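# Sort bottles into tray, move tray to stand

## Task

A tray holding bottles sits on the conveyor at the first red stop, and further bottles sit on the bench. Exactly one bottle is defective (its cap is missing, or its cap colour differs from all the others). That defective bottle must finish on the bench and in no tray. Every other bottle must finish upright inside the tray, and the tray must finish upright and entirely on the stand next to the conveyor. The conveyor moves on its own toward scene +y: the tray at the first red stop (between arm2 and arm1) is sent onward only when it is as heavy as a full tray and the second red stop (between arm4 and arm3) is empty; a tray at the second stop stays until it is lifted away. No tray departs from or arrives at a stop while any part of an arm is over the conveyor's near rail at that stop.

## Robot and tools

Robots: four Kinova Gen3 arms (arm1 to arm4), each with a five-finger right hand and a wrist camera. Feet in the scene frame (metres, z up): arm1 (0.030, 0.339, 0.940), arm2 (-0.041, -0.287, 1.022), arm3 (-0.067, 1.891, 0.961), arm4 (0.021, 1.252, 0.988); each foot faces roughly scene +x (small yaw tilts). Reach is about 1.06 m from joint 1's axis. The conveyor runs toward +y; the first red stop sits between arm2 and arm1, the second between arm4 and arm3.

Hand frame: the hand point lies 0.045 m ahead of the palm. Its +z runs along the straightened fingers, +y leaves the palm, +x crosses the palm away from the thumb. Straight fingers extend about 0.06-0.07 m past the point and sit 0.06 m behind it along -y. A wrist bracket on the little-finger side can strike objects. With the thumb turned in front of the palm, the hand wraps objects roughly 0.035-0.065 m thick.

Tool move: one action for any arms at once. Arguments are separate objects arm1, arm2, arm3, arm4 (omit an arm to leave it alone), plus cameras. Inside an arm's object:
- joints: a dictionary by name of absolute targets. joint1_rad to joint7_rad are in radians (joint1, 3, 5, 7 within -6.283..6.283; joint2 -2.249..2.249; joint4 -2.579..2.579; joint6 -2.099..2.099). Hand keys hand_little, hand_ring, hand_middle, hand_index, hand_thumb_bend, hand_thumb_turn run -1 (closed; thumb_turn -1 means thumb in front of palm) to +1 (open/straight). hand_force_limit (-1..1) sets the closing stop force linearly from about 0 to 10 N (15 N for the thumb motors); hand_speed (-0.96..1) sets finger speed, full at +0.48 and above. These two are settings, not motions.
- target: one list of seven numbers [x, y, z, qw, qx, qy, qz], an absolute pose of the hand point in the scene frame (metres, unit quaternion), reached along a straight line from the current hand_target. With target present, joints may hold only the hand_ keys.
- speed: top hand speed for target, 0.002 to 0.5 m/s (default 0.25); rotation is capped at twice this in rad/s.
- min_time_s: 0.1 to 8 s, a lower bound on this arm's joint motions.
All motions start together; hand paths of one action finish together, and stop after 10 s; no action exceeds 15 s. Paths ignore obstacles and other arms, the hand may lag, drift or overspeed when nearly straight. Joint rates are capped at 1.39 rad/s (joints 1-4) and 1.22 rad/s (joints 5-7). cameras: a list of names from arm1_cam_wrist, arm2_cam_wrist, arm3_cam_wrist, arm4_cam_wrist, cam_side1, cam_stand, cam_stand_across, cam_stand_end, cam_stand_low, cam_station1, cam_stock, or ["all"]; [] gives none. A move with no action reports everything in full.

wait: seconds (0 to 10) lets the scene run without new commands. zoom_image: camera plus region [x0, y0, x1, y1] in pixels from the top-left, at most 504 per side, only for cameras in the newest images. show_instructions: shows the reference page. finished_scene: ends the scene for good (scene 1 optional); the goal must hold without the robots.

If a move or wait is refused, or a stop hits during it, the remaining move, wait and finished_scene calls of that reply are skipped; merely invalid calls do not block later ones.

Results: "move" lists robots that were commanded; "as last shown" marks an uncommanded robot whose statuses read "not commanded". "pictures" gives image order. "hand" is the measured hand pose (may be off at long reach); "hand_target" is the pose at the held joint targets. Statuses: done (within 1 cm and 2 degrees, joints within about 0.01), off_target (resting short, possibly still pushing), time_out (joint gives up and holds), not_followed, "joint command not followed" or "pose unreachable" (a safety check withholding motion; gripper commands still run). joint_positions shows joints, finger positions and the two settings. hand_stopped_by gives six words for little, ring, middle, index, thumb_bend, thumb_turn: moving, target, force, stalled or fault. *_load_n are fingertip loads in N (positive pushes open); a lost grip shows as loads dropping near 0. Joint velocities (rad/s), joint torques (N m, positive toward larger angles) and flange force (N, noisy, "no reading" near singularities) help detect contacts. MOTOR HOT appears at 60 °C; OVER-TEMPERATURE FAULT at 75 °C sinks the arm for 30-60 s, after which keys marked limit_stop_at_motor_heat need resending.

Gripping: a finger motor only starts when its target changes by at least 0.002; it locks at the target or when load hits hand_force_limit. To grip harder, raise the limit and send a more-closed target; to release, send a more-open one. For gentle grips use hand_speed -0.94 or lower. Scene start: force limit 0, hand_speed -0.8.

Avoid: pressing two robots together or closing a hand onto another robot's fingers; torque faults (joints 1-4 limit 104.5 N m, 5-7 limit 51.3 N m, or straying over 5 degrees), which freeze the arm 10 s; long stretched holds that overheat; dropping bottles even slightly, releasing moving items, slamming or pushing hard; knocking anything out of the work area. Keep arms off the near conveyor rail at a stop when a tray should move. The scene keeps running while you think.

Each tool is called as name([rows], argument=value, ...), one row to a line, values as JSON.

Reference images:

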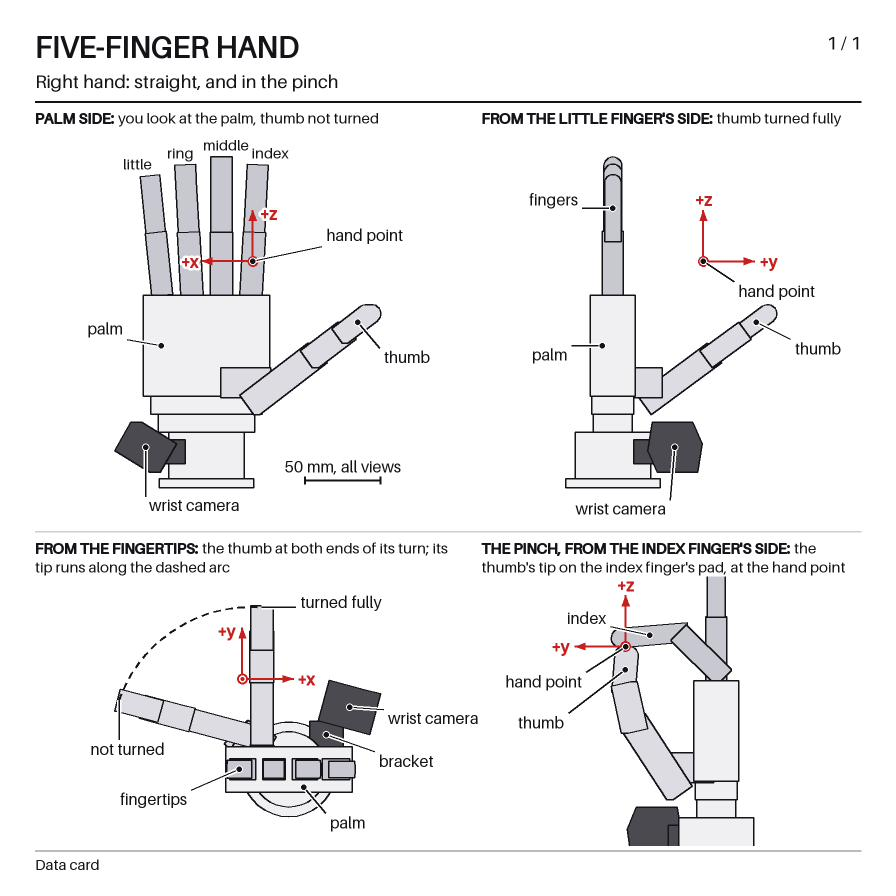

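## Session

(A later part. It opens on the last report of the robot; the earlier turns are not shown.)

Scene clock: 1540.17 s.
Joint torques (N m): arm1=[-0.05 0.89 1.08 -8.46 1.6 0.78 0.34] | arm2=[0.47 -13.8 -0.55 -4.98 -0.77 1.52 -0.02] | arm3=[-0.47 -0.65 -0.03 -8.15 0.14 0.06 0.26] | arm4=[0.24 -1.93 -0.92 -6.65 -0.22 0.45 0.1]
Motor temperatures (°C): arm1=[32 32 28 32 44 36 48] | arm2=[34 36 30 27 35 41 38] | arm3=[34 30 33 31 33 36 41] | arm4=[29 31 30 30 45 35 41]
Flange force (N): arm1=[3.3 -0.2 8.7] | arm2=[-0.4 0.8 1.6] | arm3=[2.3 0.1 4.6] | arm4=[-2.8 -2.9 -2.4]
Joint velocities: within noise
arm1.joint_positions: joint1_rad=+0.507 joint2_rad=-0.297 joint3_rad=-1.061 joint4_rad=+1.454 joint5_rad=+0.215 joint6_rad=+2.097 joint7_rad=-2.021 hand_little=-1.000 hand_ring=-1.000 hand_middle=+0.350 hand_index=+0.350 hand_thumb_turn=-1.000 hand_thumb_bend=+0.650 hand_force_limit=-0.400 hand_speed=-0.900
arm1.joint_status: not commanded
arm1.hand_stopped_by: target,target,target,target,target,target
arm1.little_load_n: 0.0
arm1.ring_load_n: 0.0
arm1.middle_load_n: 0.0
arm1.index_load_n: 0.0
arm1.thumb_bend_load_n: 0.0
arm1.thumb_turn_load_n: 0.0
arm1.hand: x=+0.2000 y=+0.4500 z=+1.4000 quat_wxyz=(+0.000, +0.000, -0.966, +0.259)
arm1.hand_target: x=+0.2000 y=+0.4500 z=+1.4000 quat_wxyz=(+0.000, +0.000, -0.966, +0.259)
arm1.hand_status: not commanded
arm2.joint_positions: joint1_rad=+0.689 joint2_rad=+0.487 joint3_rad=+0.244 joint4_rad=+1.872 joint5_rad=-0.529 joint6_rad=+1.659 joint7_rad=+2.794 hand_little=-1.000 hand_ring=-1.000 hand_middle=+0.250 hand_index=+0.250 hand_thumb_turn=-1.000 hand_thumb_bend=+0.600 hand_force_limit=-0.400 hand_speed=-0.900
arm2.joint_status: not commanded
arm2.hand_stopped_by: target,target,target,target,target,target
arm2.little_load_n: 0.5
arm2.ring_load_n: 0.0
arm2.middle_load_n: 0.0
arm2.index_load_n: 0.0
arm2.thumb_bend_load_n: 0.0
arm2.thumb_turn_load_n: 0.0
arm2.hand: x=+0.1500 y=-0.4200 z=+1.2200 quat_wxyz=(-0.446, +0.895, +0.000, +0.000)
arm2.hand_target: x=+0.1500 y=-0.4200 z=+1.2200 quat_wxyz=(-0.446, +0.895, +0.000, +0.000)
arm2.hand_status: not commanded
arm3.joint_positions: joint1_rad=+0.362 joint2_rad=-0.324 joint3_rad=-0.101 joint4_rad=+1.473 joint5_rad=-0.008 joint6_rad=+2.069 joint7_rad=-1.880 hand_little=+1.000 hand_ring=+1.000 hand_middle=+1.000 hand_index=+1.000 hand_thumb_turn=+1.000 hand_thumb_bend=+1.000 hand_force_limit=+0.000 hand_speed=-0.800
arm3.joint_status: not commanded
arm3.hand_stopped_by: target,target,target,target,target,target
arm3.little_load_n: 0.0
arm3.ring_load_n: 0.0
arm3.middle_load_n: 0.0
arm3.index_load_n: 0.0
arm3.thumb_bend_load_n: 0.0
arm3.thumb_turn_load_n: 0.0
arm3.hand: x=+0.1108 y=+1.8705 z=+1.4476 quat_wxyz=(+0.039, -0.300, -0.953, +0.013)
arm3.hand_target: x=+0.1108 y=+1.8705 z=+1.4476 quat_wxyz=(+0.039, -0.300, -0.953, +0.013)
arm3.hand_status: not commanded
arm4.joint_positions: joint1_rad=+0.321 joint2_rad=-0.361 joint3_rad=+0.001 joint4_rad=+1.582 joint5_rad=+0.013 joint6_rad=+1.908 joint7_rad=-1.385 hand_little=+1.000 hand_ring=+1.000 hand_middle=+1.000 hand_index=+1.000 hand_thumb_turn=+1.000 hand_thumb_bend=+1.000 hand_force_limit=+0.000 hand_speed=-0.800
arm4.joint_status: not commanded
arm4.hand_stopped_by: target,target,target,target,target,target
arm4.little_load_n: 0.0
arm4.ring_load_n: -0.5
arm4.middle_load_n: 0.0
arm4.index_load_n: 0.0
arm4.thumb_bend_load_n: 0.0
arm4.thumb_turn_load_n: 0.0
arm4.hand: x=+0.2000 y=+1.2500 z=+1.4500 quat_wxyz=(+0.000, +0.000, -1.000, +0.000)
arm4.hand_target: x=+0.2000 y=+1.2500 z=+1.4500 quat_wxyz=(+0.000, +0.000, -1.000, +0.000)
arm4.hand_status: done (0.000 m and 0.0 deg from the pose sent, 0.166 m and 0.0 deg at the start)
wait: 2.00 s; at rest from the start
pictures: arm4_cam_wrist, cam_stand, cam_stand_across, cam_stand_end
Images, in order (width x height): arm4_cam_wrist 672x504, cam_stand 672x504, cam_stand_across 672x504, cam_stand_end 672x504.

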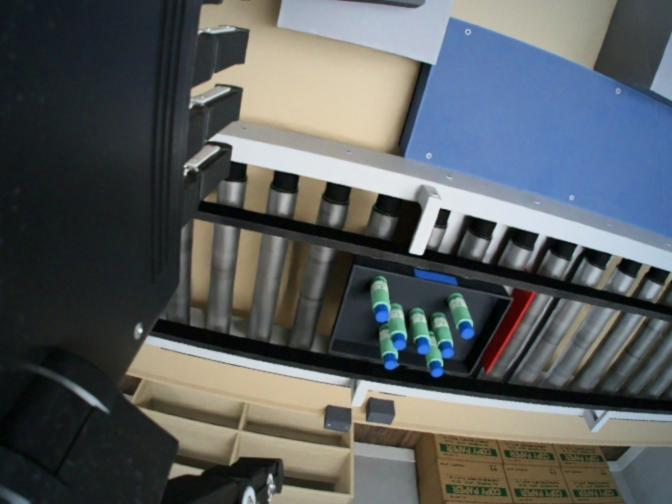

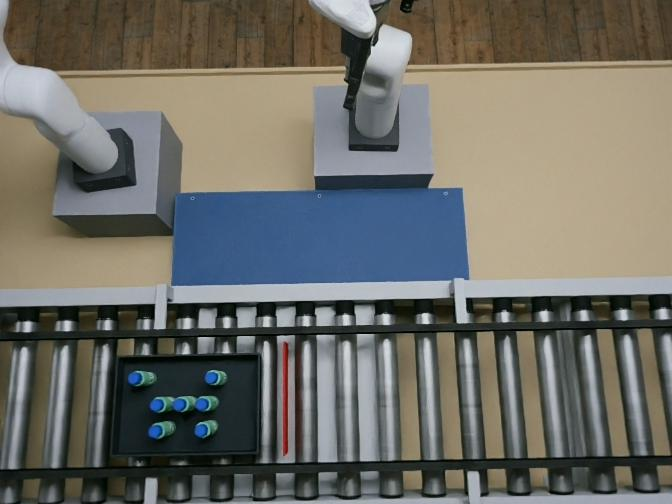

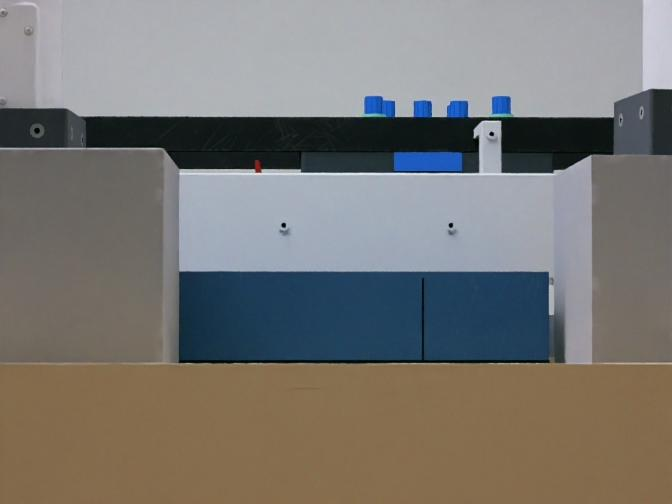

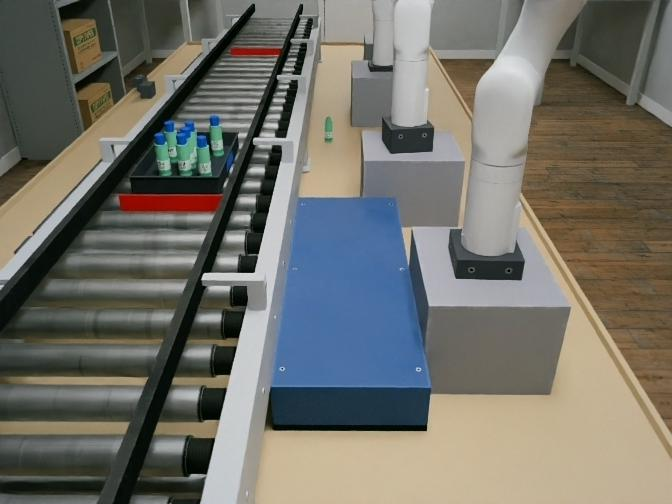

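move(arm4={"joints": {"hand_speed": 0.4, "hand_thumb_turn": -1, "hand_little": -1, "hand_ring": -1, "hand_index": 0.2, "hand_middle": 0.2}, "target": [0.30, 1.15, 1.32, 0.0, 0.7071, -0.7071, 0.0], "speed": 0.25}, arm3={"joints": {"hand_speed": 0.4, "hand_thumb_turn": -1, "hand_little": -1, "hand_ring": -1, "hand_index": 0.2, "hand_middle": 0.2}, "target": [0.30, 1.80, 1.32, 0.0, 0.0, 0.9239, -0.3827], "speed": 0.25})

move(arm4={"joints": {"hand_thumb_bend": 0.5}, "target": [0.50, 1.16, 1.22, -0.5736, 0.8192, 0.0, 0.0], "speed": 0.25}, arm3={"joints": {"hand_thumb_bend": 0.5}, "target": [0.50, 1.72, 1.22, 0.0, 0.0, 0.8192, -0.5736], "speed": 0.25}, cameras=["arm3_cam_wrist", "arm4_cam_wrist", "cam_stand", "cam_stand_end", "cam_stand_across"])

Scene clock: 1755.00 s.
Joint torques (N m): arm1=[-0.04 0.8 1 -8.47 1.58 0.78 0.4] | arm2=[0.52 -13.83 -0.56 -4.96 -0.74 1.48 -0.02] | arm3=[-0.5 -9.43 -0.32 -8.07 1.56 0.63 0.22] | arm4=[0.21 -9.72 -0.54 -6.8 -0.27 0.57 0.12]
Motor temperatures (°C): arm1=[32 32 28 32 44 36 48] | arm2=[34 35 30 27 35 41 38] | arm3=[34 30 33 31 33 35 41] | arm4=[29 31 30 30 45 35 40]
Flange force (N): arm1=[3.3 -0.4 8.9] | arm2=[-0.3 0.8 1.5] | arm3=[2.7 1.3 2.8] | arm4=[1.1 -3.0 -1.0]
move: arm3 done; arm4 off_target
Joint velocities: within noise
arm1, arm2: as last shown
arm2.little_load_n: 0.0
arm3.joint_positions: joint1_rad=+0.087 joint2_rad=+0.123 joint3_rad=-0.526 joint4_rad=+1.697 joint5_rad=+0.772 joint6_rad=+1.683 joint7_rad=-2.030 hand_little=-1.000 hand_ring=-1.000 hand_middle=+0.200 hand_index=+0.200 hand_thumb_turn=-1.000 hand_thumb_bend=+1.000 hand_force_limit=+0.000 hand_speed=+0.400
arm3.joint_status: all done
arm3.hand_stopped_by: target,target,target,target,target,target
arm3.little_load_n: 0.0
arm3.ring_load_n: 0.0
arm3.middle_load_n: 0.5
arm3.index_load_n: 0.0
arm3.thumb_bend_load_n: 0.0
arm3.thumb_turn_load_n: 0.0
arm3.hand: x=+0.3000 y=+1.8000 z=+1.3200 quat_wxyz=(+0.000, +0.000, -0.924, +0.383)
arm3.hand_target: x=+0.3000 y=+1.8000 z=+1.3200 quat_wxyz=(+0.000, +0.000, -0.924, +0.383)
arm3.hand_status: done (0.000 m and 0.0 deg from the pose sent, 0.239 m and 55.3 deg at the start)
arm4.joint_positions: joint1_rad=+0.161 joint2_rad=+0.098 joint3_rad=+0.299 joint4_rad=+1.620 joint5_rad=-0.019 joint6_rad=+1.414 joint7_rad=+0.320 hand_little=-1.000 hand_ring=+1.000 hand_middle=+0.200 hand_index=+0.200 hand_thumb_turn=-1.000 hand_thumb_bend=+1.000 hand_force_limit=+0.000 hand_speed=+0.400
arm4.joint_status: hand_ring off_target (ended at +1.000, target -1.000); the others done
arm4.hand_stopped_by: target,fault,target,target,target,target
arm4.little_load_n: 0.0
arm4.ring_load_n: 0.0
arm4.middle_load_n: 0.0
arm4.index_load_n: 0.0
arm4.thumb_bend_load_n: 0.0
arm4.thumb_turn_load_n: 0.0
arm4.hand: x=+0.3000 y=+1.1500 z=+1.3200 quat_wxyz=(+0.000, +0.707, -0.707, +0.000)
arm4.hand_target: x=+0.3000 y=+1.1500 z=+1.3200 quat_wxyz=(+0.000, +0.707, -0.707, +0.000)
arm4.hand_status: done (0.000 m and 0.0 deg from the pose sent, 0.192 m and 90.0 deg at the start)
pictures: none

Scene clock: 1759.40 s.
Joint torques (N m): arm1=[-0.05 0.97 1.09 -8.42 1.58 0.79 0.28] | arm2=[0.43 -13.84 -0.53 -4.94 -0.73 1.5 -0.04] | arm3=[-0.44 -19.85 -0.18 -6.87 1.84 1.39 0.34] | arm4=[0.19 -21.17 -2.17 -5.05 -1.88 1.89 0.08]
Motor temperatures (°C): arm1=[32 32 28 32 44 36 48] | arm2=[34 35 30 27 35 41 38] | arm3=[34 30 33 31 33 35 41] | arm4=[29 31 30 30 45 35 40]
Flange force (N): arm1=[3.6 -0.5 8.7] | arm2=[-0.3 1.0 1.4] | arm3=[3.6 2.2 2.0] | arm4=[4.1 0.6 -1.7]
move: arm3 done; arm4 done
Joint velocities: within noise
arm1, arm2: as last shown
arm1.index_load_n: -0.5
arm3.joint_positions: joint1_rad=-0.087 joint2_rad=+0.758 joint3_rad=-0.354 joint4_rad=+1.402 joint5_rad=+1.309 joint6_rad=+1.752 joint7_rad=-2.245 hand_little=-1.000 hand_ring=-1.000 hand_middle=+0.200 hand_index=+0.200 hand_thumb_turn=-1.000 hand_thumb_bend=+0.500 hand_force_limit=+0.000 hand_speed=+0.400
arm3.joint_status: all done
arm3.hand_stopped_by: target,target,target,target,target,target
arm3.little_load_n: 0.0
arm3.ring_load_n: 0.0
arm3.middle_load_n: 0.0
arm3.index_load_n: 0.0
arm3.thumb_bend_load_n: 0.0
arm3.thumb_turn_load_n: 0.0
arm3.hand: x=+0.5000 y=+1.7200 z=+1.2200 quat_wxyz=(+0.000, +0.000, -0.819, +0.574)
arm3.hand_target: x=+0.5000 y=+1.7200 z=+1.2200 quat_wxyz=(+0.000, +0.000, -0.819, +0.574)
arm3.hand_status: done (0.000 m and 0.0 deg from the pose sent, 0.237 m and 25.0 deg at the start)
arm4.joint_positions: joint1_rad=+0.753 joint2_rad=+0.931 joint3_rad=-0.050 joint4_rad=+1.055 joint5_rad=-0.941 joint6_rad=+1.888 joint7_rad=+2.198 hand_little=-1.000 hand_ring=+1.000 hand_middle=+0.200 hand_index=+0.200 hand_thumb_turn=-1.000 hand_thumb_bend=+0.500 hand_force_limit=+0.000 hand_speed=+0.400
arm4.joint_status: all done
arm4.hand_stopped_by: target,fault,target,target,target,target
arm4.little_load_n: 0.0
arm4.ring_load_n: 0.0
arm4.middle_load_n: 0.0
arm4.index_load_n: 0.0
arm4.thumb_bend_load_n: 0.0
arm4.thumb_turn_load_n: 0.0
arm4.hand: x=+0.5000 y=+1.1600 z=+1.2200 quat_wxyz=(-0.574, +0.819, +0.000, +0.000)
arm4.hand_target: x=+0.5000 y=+1.1600 z=+1.2200 quat_wxyz=(-0.574, +0.819, +0.000, +0.000)
arm4.hand_status: done (0.000 m and 0.0 deg from the pose sent, 0.224 m and 109.2 deg at the start)
pictures: arm3_cam_wrist, arm4_cam_wrist, cam_stand, cam_stand_across, cam_stand_end
Images, in order (width x height): arm3_cam_wrist 672x504, arm4_cam_wrist 672x504, cam_stand 672x504, cam_stand_across 672x504, cam_stand_end 672x504.

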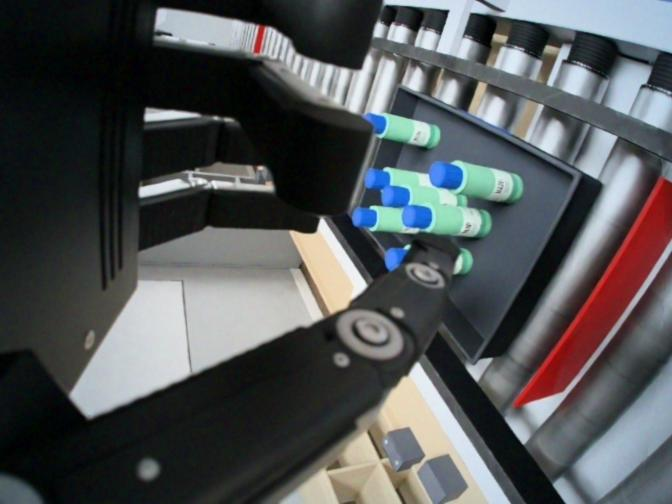

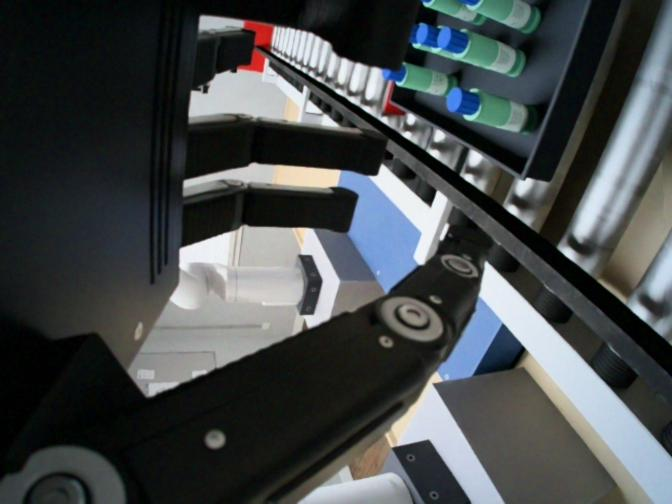

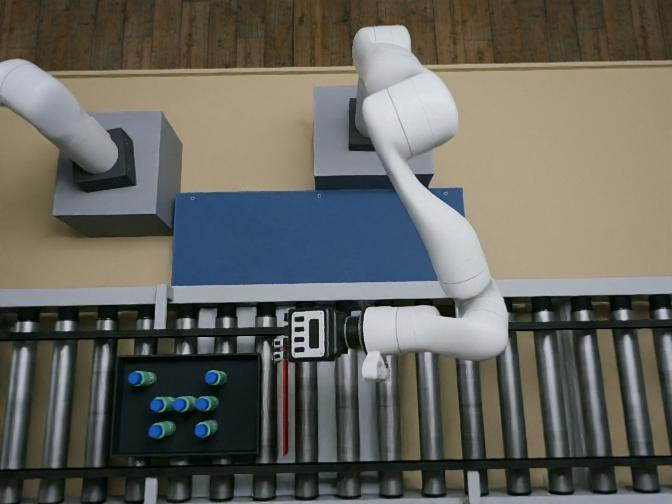

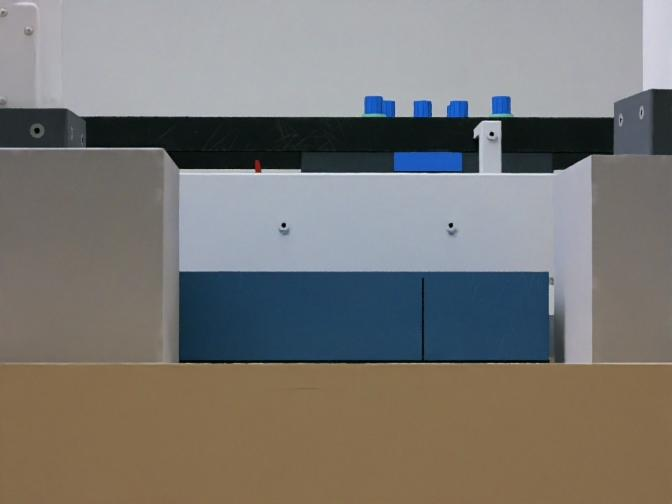

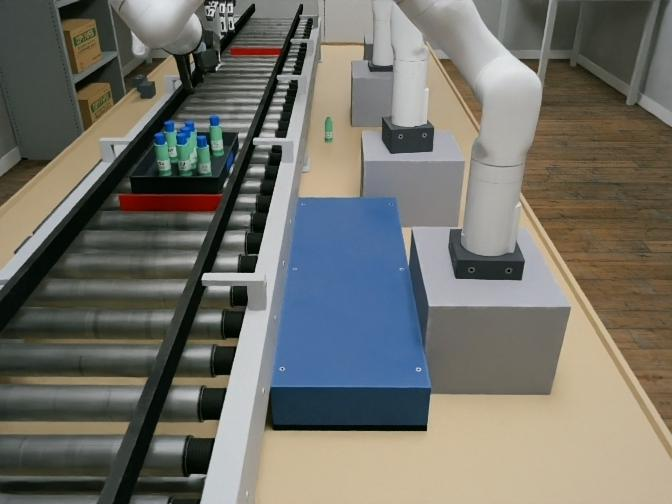

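move(arm4={"joints": {"hand_thumb_bend": 0.45, "hand_index": 0.2, "hand_middle": 0.2}, "target": [0.577, 1.255, 1.10, -0.5736, 0.8192, 0.0, 0.0], "speed": 0.2}, arm3={"joints": {"hand_thumb_bend": 0.45}, "target": [0.603, 1.625, 1.10, 0.0, 0.0, 0.8192, -0.5736], "speed": 0.2}, cameras=["arm3_cam_wrist", "arm4_cam_wrist", "cam_stand", "cam_stand_end", "cam_stand_across"])

zoom_image(camera="cam_stand", region=[60, 290, 340, 500])

Scene clock: 1903.00 s.
Joint torques (N m): arm1=[-0.08 0.81 1.05 -8.5 1.61 0.73 0.35] | arm2=[0.52 -13.78 -0.56 -4.93 -0.72 1.5 -0.02] | arm3=[-0.47 -24.46 0.65 -7.36 1.91 1.22 0.26] | arm4=[0.06 -22.72 -2.83 -4.75 -1.9 1.99 0.11]
Motor temperatures (°C): arm1=[32 32 28 32 44 36 48] | arm2=[34 34 30 27 35 41 38] | arm3=[34 30 33 31 33 35 40] | arm4=[29 32 30 30 45 35 40]
Flange force (N): arm1=[3.3 -0.3 8.7] | arm2=[-0.2 0.8 1.5] | arm3=[4.5 1.7 1.3] | arm4=[4.6 0.9 -1.0]
move: arm3 done; arm4 done
Joint velocities: within noise
arm1, arm2: as last shown
arm1.index_load_n: 0.0
arm3.joint_positions: joint1_rad=+0.017 joint2_rad=+1.109 joint3_rad=-0.276 joint4_rad=+1.043 joint5_rad=+1.446 joint6_rad=+1.571 joint7_rad=-2.159 hand_little=-1.000 hand_ring=-1.000 hand_middle=+0.200 hand_index=+0.200 hand_thumb_turn=-1.000 hand_thumb_bend=+0.450 hand_force_limit=+0.000 hand_speed=+0.400
arm3.joint_status: all done
arm3.hand_stopped_by: target,target,target,target,target,target
arm3.little_load_n: 0.0
arm3.ring_load_n: 0.0
arm3.middle_load_n: 0.0
arm3.index_load_n: 0.0
arm3.thumb_bend_load_n: 0.0
arm3.thumb_turn_load_n: 0.0
arm3.hand: x=+0.6030 y=+1.6250 z=+1.1000 quat_wxyz=(+0.000, +0.000, -0.819, +0.574)
arm3.hand_target: x=+0.6030 y=+1.6250 z=+1.1000 quat_wxyz=(+0.000, +0.000, -0.819, +0.574)
arm3.hand_status: done (0.000 m and 0.0 deg from the pose sent, 0.184 m and 0.0 deg at the start)
arm4.joint_positions: joint1_rad=+0.575 joint2_rad=+1.139 joint3_rad=-0.077 joint4_rad=+1.012 joint5_rad=-0.992 joint6_rad=+1.647 joint7_rad=+2.243 hand_little=-1.000 hand_ring=+1.000 hand_middle=+0.200 hand_index=+0.200 hand_thumb_turn=-1.000 hand_thumb_bend=+0.450 hand_force_limit=+0.000 hand_speed=+0.400
arm4.joint_status: all done
arm4.hand_stopped_by: target,fault,target,target,target,target
arm4.little_load_n: 0.0
arm4.ring_load_n: -0.5
arm4.middle_load_n: 0.0
arm4.index_load_n: 0.0
arm4.thumb_bend_load_n: 0.0
arm4.thumb_turn_load_n: -0.5
arm4.hand: x=+0.5770 y=+1.2550 z=+1.1000 quat_wxyz=(-0.574, +0.819, +0.000, +0.000)
arm4.hand_target: x=+0.5770 y=+1.2550 z=+1.1000 quat_wxyz=(-0.574, +0.819, +0.000, +0.000)
arm4.hand_status: done (0.000 m and 0.0 deg from the pose sent, 0.171 m and 0.0 deg at the start)
pictures: arm3_cam_wrist, arm4_cam_wrist, cam_stand, cam_stand_across, cam_stand_end
Images, in order (width x height): arm3_cam_wrist 672x504, arm4_cam_wrist 672x504, cam_stand 672x504, cam_stand_across 672x504, cam_stand_end 672x504.

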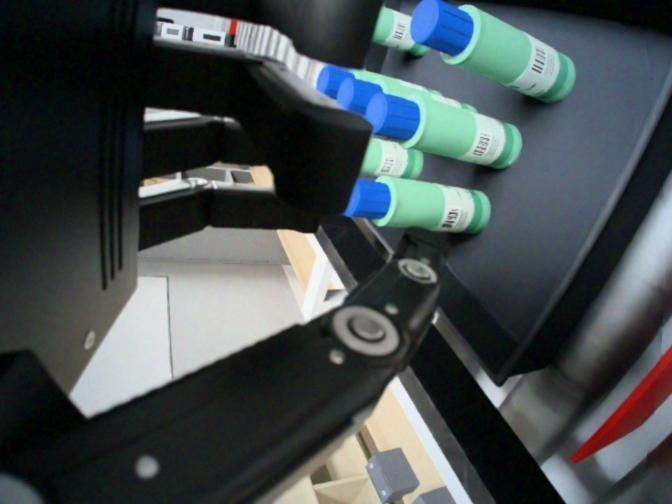

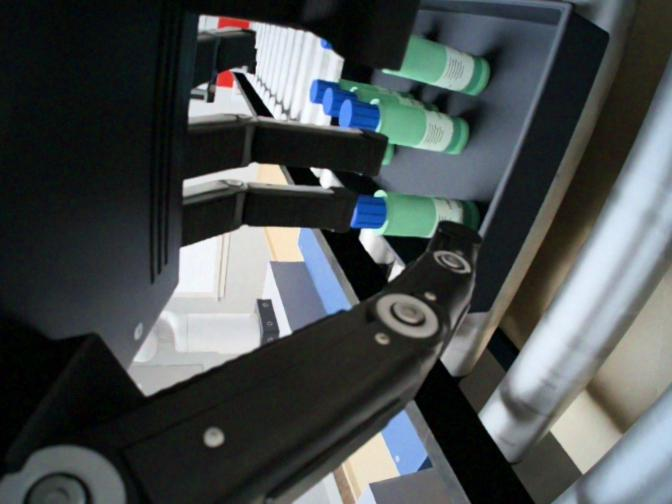

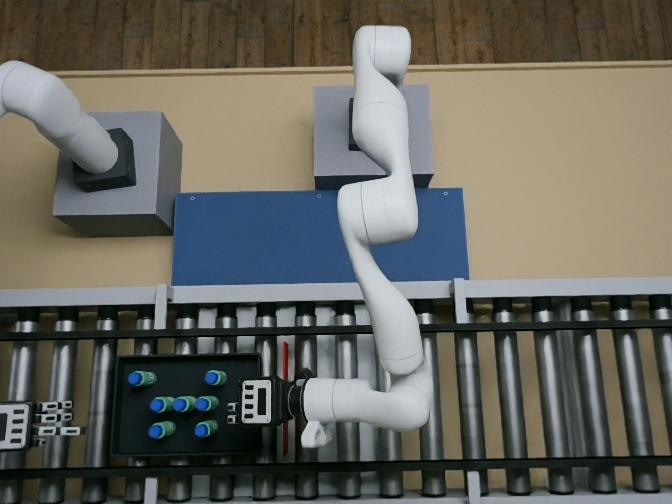

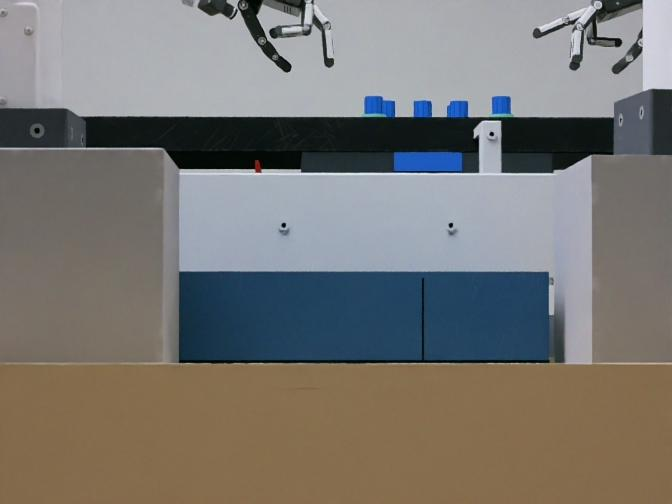

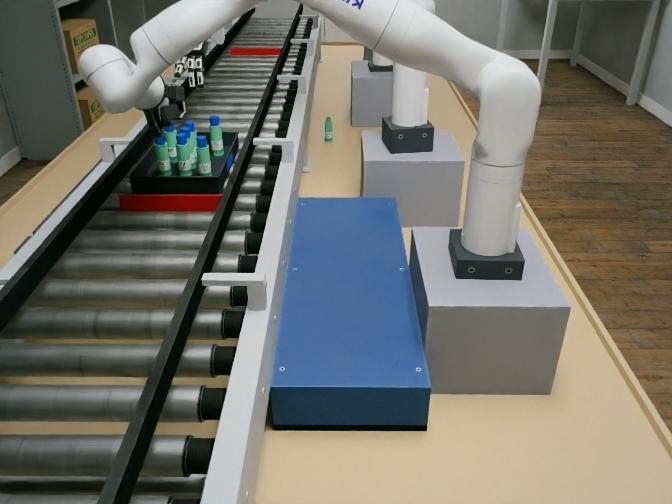

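Scaled by 1.800 from the camera's image (finer frame: 960x720).

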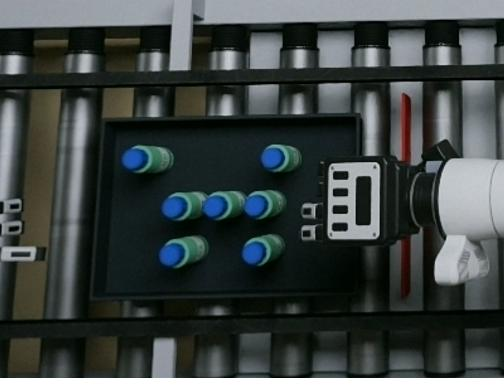

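move(arm4={"target": [0.577, 1.305, 1.10, -0.5736, 0.8192, 0.0, 0.0], "speed": 0.1}, cameras=["arm4_cam_wrist", "cam_stand"])

zoom_image(camera="cam_stand", region=[0, 330, 300, 480])

Scene clock: 1947.33 s.
Joint torques (N m): arm1=[-0.14 0.92 1.06 -8.51 1.58 0.81 0.39] | arm2=[0.49 -13.8 -0.58 -4.93 -0.72 1.49 -0.02] | arm3=[-0.49 -24.46 0.56 -7.32 1.91 1.25 0.24] | arm4=[0.02 -22.27 -2.91 -4.55 -1.93 2.02 0.01]
Motor temperatures (°C): arm1=[32 31 28 32 44 36 48] | arm2=[34 34 30 27 35 41 38] | arm3=[34 31 33 31 33 35 40] | arm4=[29 32 30 30 45 35 40]
Flange force (N): arm1=[3.3 0.0 8.9] | arm2=[-0.3 0.8 1.4] | arm3=[4.2 1.6 1.4] | arm4=[4.5 1.0 -0.7]
move: arm4 done
Joint velocities: within noise
arm1, arm2, arm3: as last shown
arm3.middle_load_n: -0.5
arm4.joint_positions: joint1_rad=+0.513 joint2_rad=+1.097 joint3_rad=-0.096 joint4_rad=+1.119 joint5_rad=-1.021 joint6_rad=+1.552 joint7_rad=+2.265 hand_little=-1.000 hand_ring=+1.000 hand_middle=+0.200 hand_index=+0.200 hand_thumb_turn=-1.000 hand_thumb_bend=+0.450 hand_force_limit=+0.000 hand_speed=+0.400
arm4.joint_status: not commanded
arm4.hand_stopped_by: target,fault,target,target,target,target
arm4.little_load_n: 0.0
arm4.ring_load_n: 0.0
arm4.middle_load_n: 0.0
arm4.index_load_n: 0.0
arm4.thumb_bend_load_n: 0.0
arm4.thumb_turn_load_n: 0.0
arm4.hand: x=+0.5770 y=+1.3050 z=+1.1000 quat_wxyz=(-0.574, +0.819, +0.000, +0.000)
arm4.hand_target: x=+0.5770 y=+1.3050 z=+1.1000 quat_wxyz=(-0.574, +0.819, +0.000, +0.000)
arm4.hand_status: done (0.000 m and 0.0 deg from the pose sent, 0.050 m and 0.0 deg at the start)
Images, in order (width x height): arm4_cam_wrist 672x504, cam_stand 672x504.

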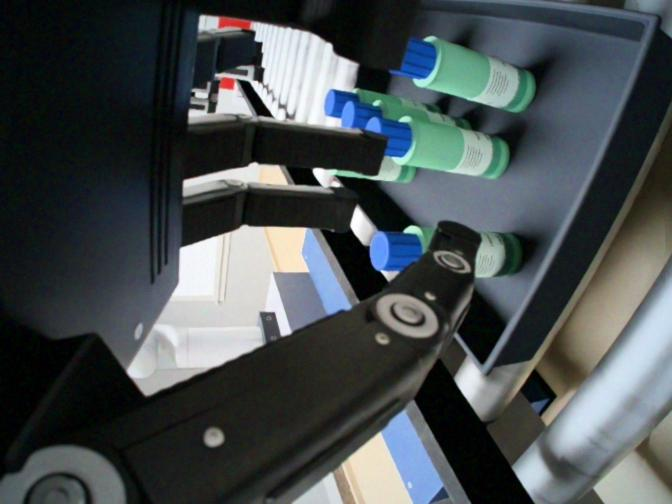

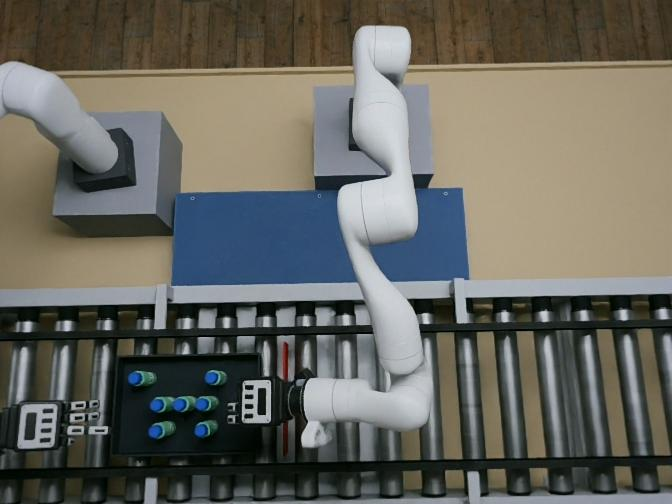

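Scaled by 1.680 from the camera's image (finer frame: 960x720).

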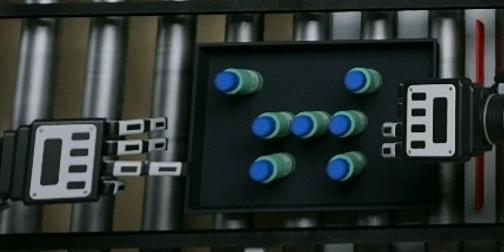

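move(arm4={"target": [0.577, 1.298, 1.01, -0.5736, 0.8192, 0.0, 0.0], "speed": 0.1}, arm3={"target": [0.603, 1.625, 1.01, 0.0, 0.0, 0.8192, -0.5736], "speed": 0.1}, cameras=["arm3_cam_wrist", "arm4_cam_wrist", "cam_stand", "cam_stand_across", "cam_stand_end"])

zoom_image(camera="cam_stand", region=[0, 330, 300, 480])

zoom_image(camera="cam_stand_across", region=[200, 50, 620, 200])

Scene clock: 1981.70 s.
Joint torques (N m): arm1=[-0.18 0.79 1.05 -8.49 1.57 0.82 0.43] | arm2=[0.5 -13.81 -0.56 -4.95 -0.71 1.51 -0.02] | arm3=[-0.5 -24.94 0.67 -6.84 1.77 1.49 0.22] | arm4=[0.1 -22.73 -2.98 -3.94 -1.72 2.2 0]
Motor temperatures (°C): arm1=[32 31 28 32 44 36 48] | arm2=[34 34 30 27 35 41 38] | arm3=[34 31 33 31 33 35 40] | arm4=[29 33 30 30 45 35 40]
Flange force (N): arm1=[2.8 0.2 8.6] | arm2=[-0.3 0.9 1.5] | arm3=[4.6 1.1 1.3] | arm4=[4.3 1.5 -0.4]
move: arm3 done; arm4 done
Joint velocities: within noise
arm1, arm2: as last shown
arm1.little_load_n: -0.5
arm3.joint_positions: joint1_rad=+0.010 joint2_rad=+1.256 joint3_rad=-0.263 joint4_rad=+1.024 joint5_rad=+1.472 joint6_rad=+1.531 joint7_rad=-2.280 hand_little=-1.000 hand_ring=-1.000 hand_middle=+0.200 hand_index=+0.200 hand_thumb_turn=-1.000 hand_thumb_bend=+0.450 hand_force_limit=+0.000 hand_speed=+0.400
arm3.joint_status: not commanded
arm3.hand_stopped_by: target,target,target,target,target,target
arm3.little_load_n: 0.5
arm3.ring_load_n: 0.0
arm3.middle_load_n: 0.0
arm3.index_load_n: 0.0
arm3.thumb_bend_load_n: 0.0
arm3.thumb_turn_load_n: 0.0
arm3.hand: x=+0.6030 y=+1.6250 z=+1.0100 quat_wxyz=(+0.000, +0.000, -0.819, +0.574)
arm3.hand_target: x=+0.6030 y=+1.6250 z=+1.0100 quat_wxyz=(+0.000, +0.000, -0.819, +0.574)
arm3.hand_status: done (0.000 m and 0.0 deg from the pose sent, 0.090 m and 0.0 deg at the start)
arm4.joint_positions: joint1_rad=+0.521 joint2_rad=+1.260 joint3_rad=-0.090 joint4_rad=+1.066 joint5_rad=-1.010 joint6_rad=+1.510 joint7_rad=+2.368 hand_little=-1.000 hand_ring=+1.000 hand_middle=+0.200 hand_index=+0.200 hand_thumb_turn=-1.000 hand_thumb_bend=+0.450 hand_force_limit=+0.000 hand_speed=+0.400
arm4.joint_status: not commanded
arm4.hand_stopped_by: target,fault,target,target,target,target
arm4.little_load_n: 0.0
arm4.ring_load_n: -0.5
arm4.middle_load_n: 0.0
arm4.index_load_n: 0.0
arm4.thumb_bend_load_n: 0.0
arm4.thumb_turn_load_n: 0.0
arm4.hand: x=+0.5770 y=+1.2980 z=+1.0100 quat_wxyz=(-0.574, +0.819, +0.000, +0.000)
arm4.hand_target: x=+0.5770 y=+1.2980 z=+1.0100 quat_wxyz=(-0.574, +0.819, +0.000, +0.000)
arm4.hand_status: done (0.000 m and 0.0 deg from the pose sent, 0.090 m and 0.0 deg at the start)
Images, in order (width x height): arm3_cam_wrist 672x504, arm4_cam_wrist 672x504, cam_stand 672x504, cam_stand_across 672x504, cam_stand_end 672x504.

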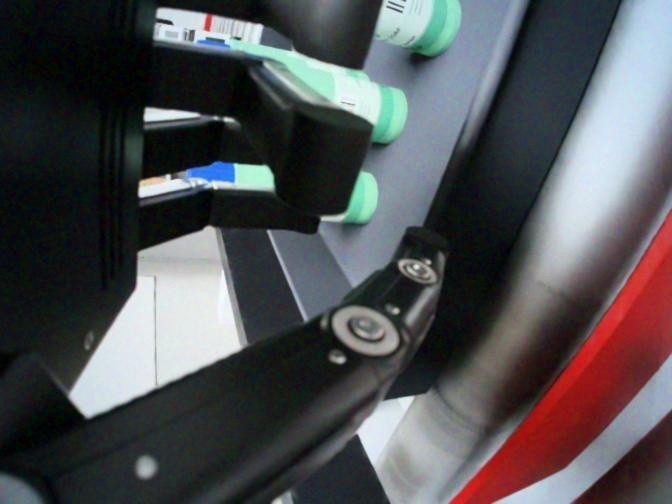

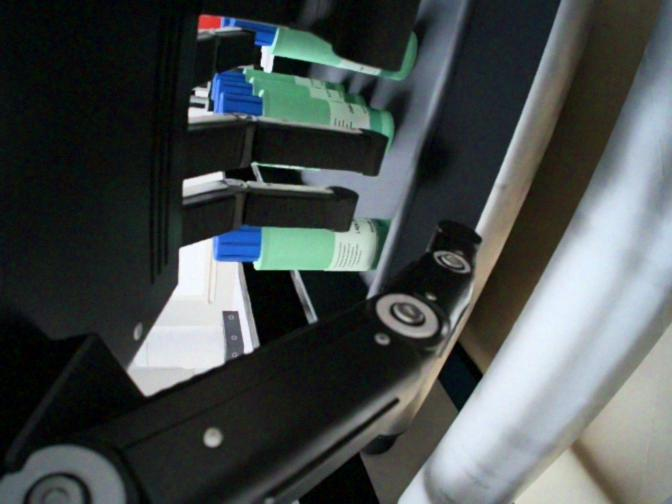

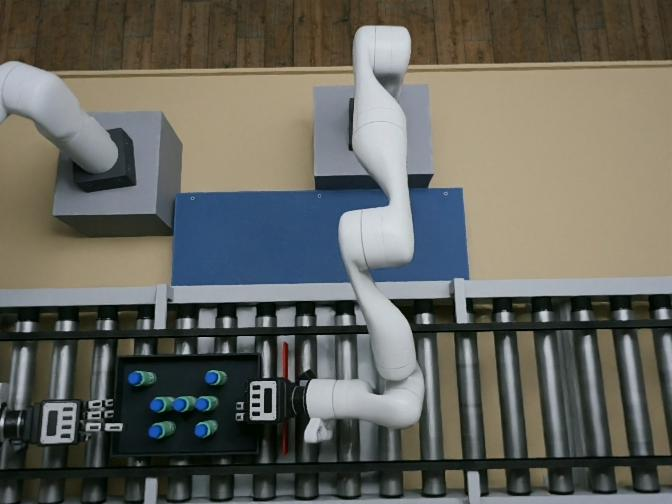

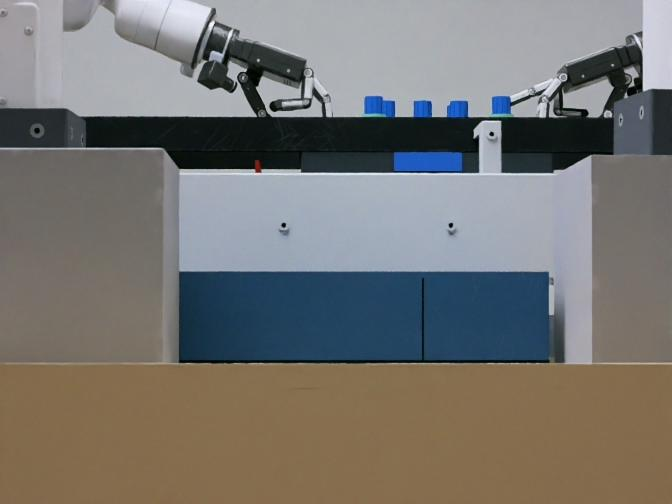

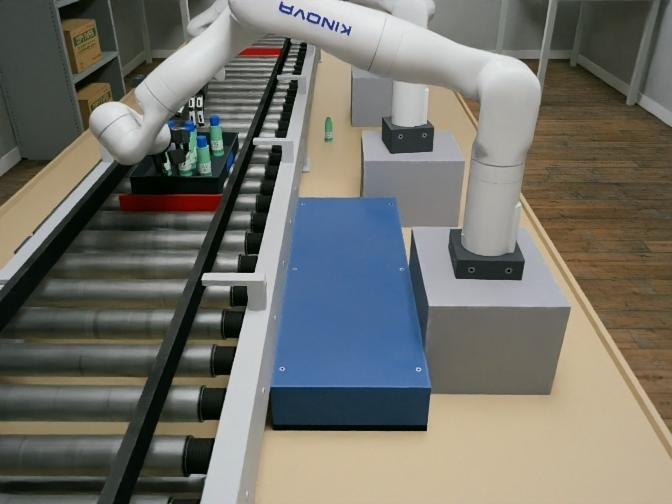

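Scaled by 1.680 from the camera's image (finer frame: 960x720).

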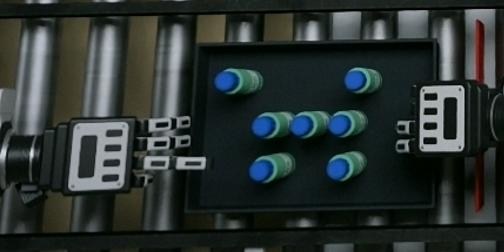

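Scaled by 1.200 from the camera's image (finer frame: 960x720).

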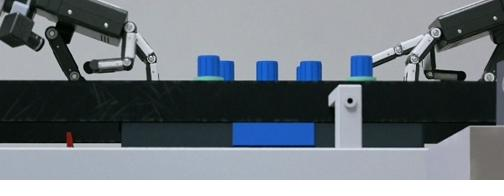

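move(arm4={"joints": {"hand_index": 0.0, "hand_middle": 0.0, "hand_thumb_bend": 0.05}}, arm3={"joints": {"hand_index": 0.0, "hand_middle": 0.0, "hand_thumb_bend": 0.05}}, cameras=["arm3_cam_wrist", "arm4_cam_wrist", "cam_stand_across"])

zoom_image(camera="cam_stand_across", region=[180, 30, 340, 190])

zoom_image(camera="cam_stand_across", region=[470, 30, 640, 190])

Scene clock: 2033.83 s.
Joint torques (N m): arm1=[-0.09 0.8 1.21 -8.5 1.56 0.86 0.37] | arm2=[0.45 -13.82 -0.59 -4.98 -0.72 1.49 -0.01] | arm3=[-0.5 -24.87 0.75 -6.81 1.78 1.43 0.27] | arm4=[-0.01 -22.85 -3.02 -4.1 -1.74 2.18 0.12]
Motor temperatures (°C): arm1=[32 31 28 32 44 36 48] | arm2=[34 34 30 27 35 41 38] | arm3=[34 32 33 31 33 35 40] | arm4=[29 33 30 30 45 35 40]
Flange force (N): arm1=[2.5 0.6 8.4] | arm2=[-0.4 0.9 1.5] | arm3=[4.8 1.0 1.1] | arm4=[4.0 1.4 -0.5]
move: arm3 done; arm4 done
Joint velocities: within noise
arm1, arm2: as last shown
arm1.little_load_n: 0.0
arm3.joint_positions: joint1_rad=+0.010 joint2_rad=+1.256 joint3_rad=-0.263 joint4_rad=+1.024 joint5_rad=+1.472 joint6_rad=+1.531 joint7_rad=-2.280 hand_little=-1.000 hand_ring=-1.000 hand_middle=+0.000 hand_index=+0.000 hand_thumb_turn=-1.000 hand_thumb_bend=+0.050 hand_force_limit=+0.000 hand_speed=+0.400
arm3.joint_status: all done
arm3.hand_stopped_by: target,target,target,target,target,target
arm3.little_load_n: -0.5
arm3.ring_load_n: 0.0
arm3.middle_load_n: 0.0
arm3.index_load_n: 0.0
arm3.thumb_bend_load_n: 0.0
arm3.thumb_turn_load_n: 0.0
arm3.hand: x=+0.6030 y=+1.6250 z=+1.0100 quat_wxyz=(+0.000, +0.000, -0.819, +0.574)
arm3.hand_target: x=+0.6030 y=+1.6250 z=+1.0100 quat_wxyz=(+0.000, +0.000, -0.819, +0.574)
arm3.hand_status: not commanded
arm4.joint_positions: joint1_rad=+0.521 joint2_rad=+1.260 joint3_rad=-0.090 joint4_rad=+1.066 joint5_rad=-1.010 joint6_rad=+1.510 joint7_rad=+2.368 hand_little=-1.000 hand_ring=+1.000 hand_middle=+0.000 hand_index=+0.000 hand_thumb_turn=-1.000 hand_thumb_bend=+0.050 hand_force_limit=+0.000 hand_speed=+0.400
arm4.joint_status: all done
arm4.hand_stopped_by: target,fault,target,target,target,target
arm4.little_load_n: 0.0
arm4.ring_load_n: 0.0
arm4.middle_load_n: 0.0
arm4.index_load_n: 0.0
arm4.thumb_bend_load_n: 0.0
arm4.thumb_turn_load_n: 0.0
arm4.hand: x=+0.5770 y=+1.2980 z=+1.0100 quat_wxyz=(-0.574, +0.819, +0.000, +0.000)
arm4.hand_target: x=+0.5770 y=+1.2980 z=+1.0100 quat_wxyz=(-0.574, +0.819, +0.000, +0.000)
arm4.hand_status: not commanded
Images, in order (width x height): arm3_cam_wrist 672x504, arm4_cam_wrist 672x504, cam_stand_across 672x504.

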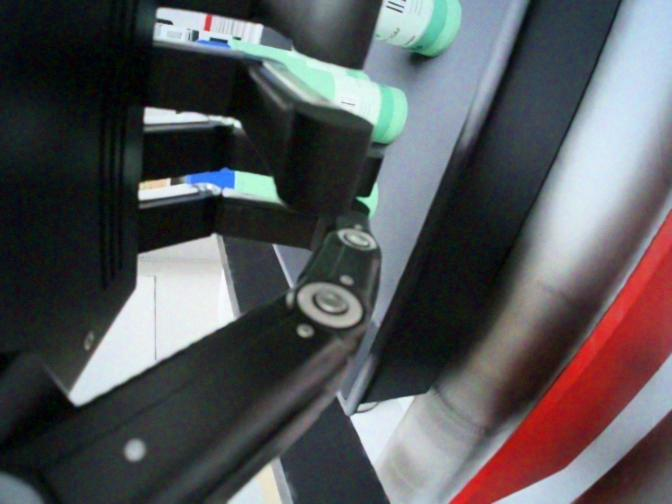

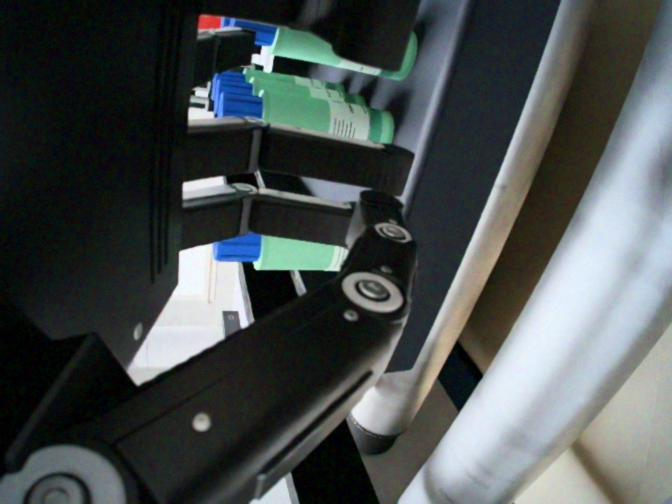

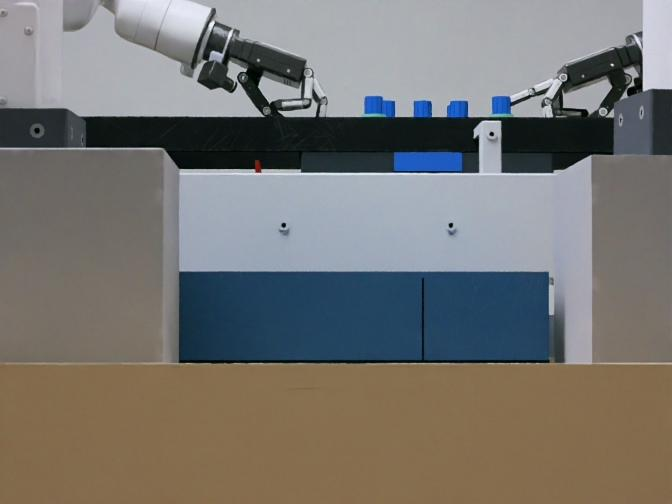

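Scaled by 3.150 from the camera's image (finer frame: 960x720).

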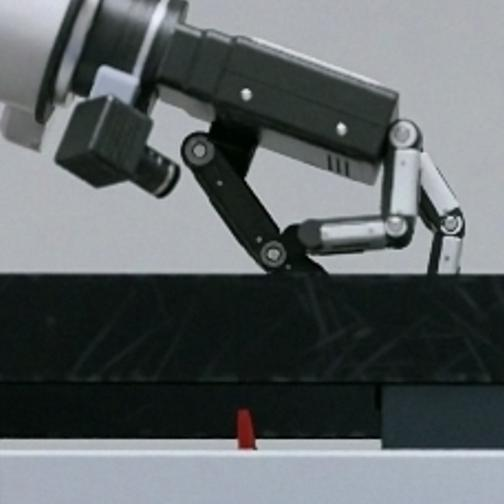

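Scaled by 2.965 from the camera's image (finer frame: 960x720).

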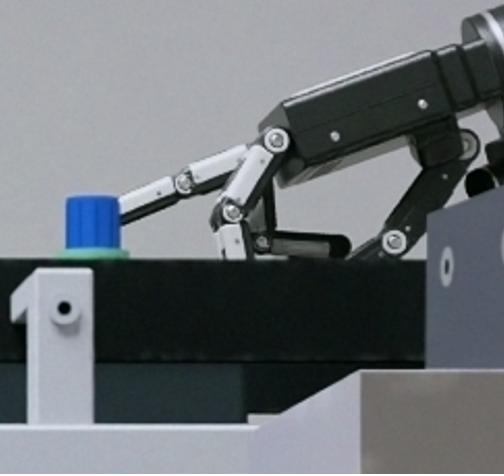

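move(arm4={"target": [0.577, 1.298, 1.06, -0.5736, 0.8192, 0.0, 0.0], "speed": 0.15}, arm3={"target": [0.603, 1.625, 1.06, 0.0, 0.0, 0.8192, -0.5736], "speed": 0.15}, cameras=["cam_stand_across"])

zoom_image(camera="cam_stand_across", region=[180, 10, 340, 190])

zoom_image(camera="cam_stand_across", region=[480, 10, 640, 190])

Scene clock: 2068.80 s.
Joint torques (N m): arm1=[-0.13 0.86 1.1 -8.49 1.56 0.85 0.36] | arm2=[0.51 -13.82 -0.54 -4.91 -0.74 1.49 -0.01] | arm3=[-0.48 -24.66 0.69 -7.15 1.87 1.38 0.27] | arm4=[0.06 -22.54 -2.99 -4.27 -1.83 2.08 0.09]
Motor temperatures (°C): arm1=[32 31 28 31 44 36 48] | arm2=[34 34 30 27 35 41 38] | arm3=[34 32 33 31 33 35 40] | arm4=[29 33 30 30 45 35 40]
Flange force (N): arm1=[3.0 0.1 8.7] | arm2=[-0.2 0.9 1.3] | arm3=[4.9 1.4 1.3] | arm4=[4.7 1.2 -0.7]
move: arm3 done; arm4 done
Joint velocities: within noise
arm1, arm2: as last shown
arm1.index_load_n: -0.5
arm1.thumb_turn_load_n: 0.5
arm3.joint_positions: joint1_rad=+0.014 joint2_rad=+1.171 joint3_rad=-0.270 joint4_rad=+1.044 joint5_rad=+1.457 joint6_rad=+1.552 joint7_rad=-2.218 hand_little=-1.000 hand_ring=-1.000 hand_middle=+0.000 hand_index=+0.000 hand_thumb_turn=-1.000 hand_thumb_bend=+0.050 hand_force_limit=+0.000 hand_speed=+0.400
arm3.joint_status: not commanded
arm3.hand_stopped_by: target,target,target,target,target,target
arm3.little_load_n: 0.0
arm3.ring_load_n: 0.0
arm3.middle_load_n: 0.0
arm3.index_load_n: 0.0
arm3.thumb_bend_load_n: 0.0
arm3.thumb_turn_load_n: 0.0
arm3.hand: x=+0.6030 y=+1.6250 z=+1.0600 quat_wxyz=(+0.000, +0.000, -0.819, +0.574)
arm3.hand_target: x=+0.6030 y=+1.6250 z=+1.0600 quat_wxyz=(+0.000, +0.000, -0.819, +0.574)
arm3.hand_status: done (0.000 m and 0.0 deg from the pose sent, 0.050 m and 0.0 deg at the start)
arm4.joint_positions: joint1_rad=+0.522 joint2_rad=+1.169 joint3_rad=-0.092 joint4_rad=+1.097 joint5_rad=-1.013 joint6_rad=+1.537 joint7_rad=+2.314 hand_little=-1.000 hand_ring=+1.000 hand_middle=+0.000 hand_index=+0.000 hand_thumb_turn=-1.000 hand_thumb_bend=+0.050 hand_force_limit=+0.000 hand_speed=+0.400
arm4.joint_status: not commanded
arm4.hand_stopped_by: target,fault,target,target,target,target
arm4.little_load_n: 0.0
arm4.ring_load_n: 0.0
arm4.middle_load_n: 0.0
arm4.index_load_n: 0.0
arm4.thumb_bend_load_n: 0.0
arm4.thumb_turn_load_n: 0.0
arm4.hand: x=+0.5770 y=+1.2980 z=+1.0600 quat_wxyz=(-0.574, +0.819, +0.000, +0.000)
arm4.hand_target: x=+0.5770 y=+1.2980 z=+1.0600 quat_wxyz=(-0.574, +0.819, +0.000, +0.000)
arm4.hand_status: done (0.000 m and 0.0 deg from the pose sent, 0.050 m and 0.0 deg at the start)
Images, in order (width x height): cam_stand_across 672x504.

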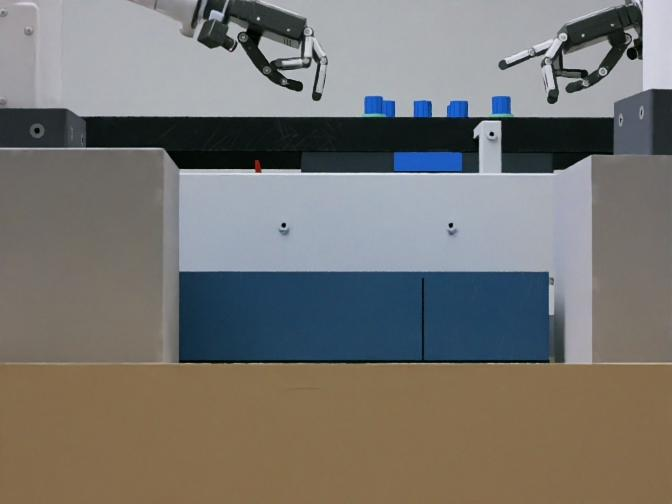

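Scaled by 2.800 from the camera's image (finer frame: 960x720).

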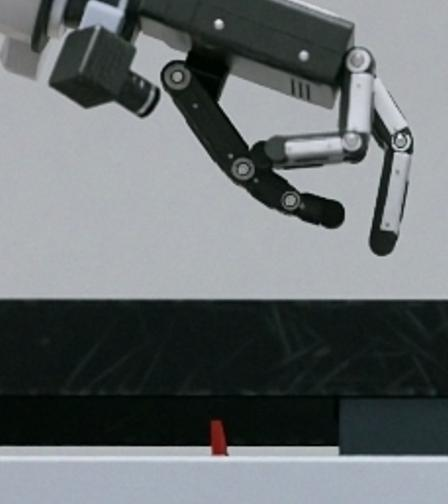

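Scaled by 2.800 from the camera's image (finer frame: 960x720).

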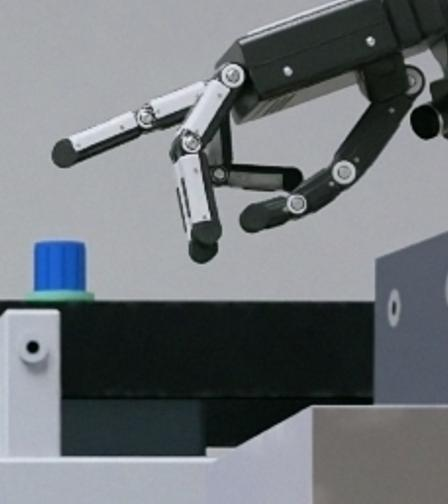

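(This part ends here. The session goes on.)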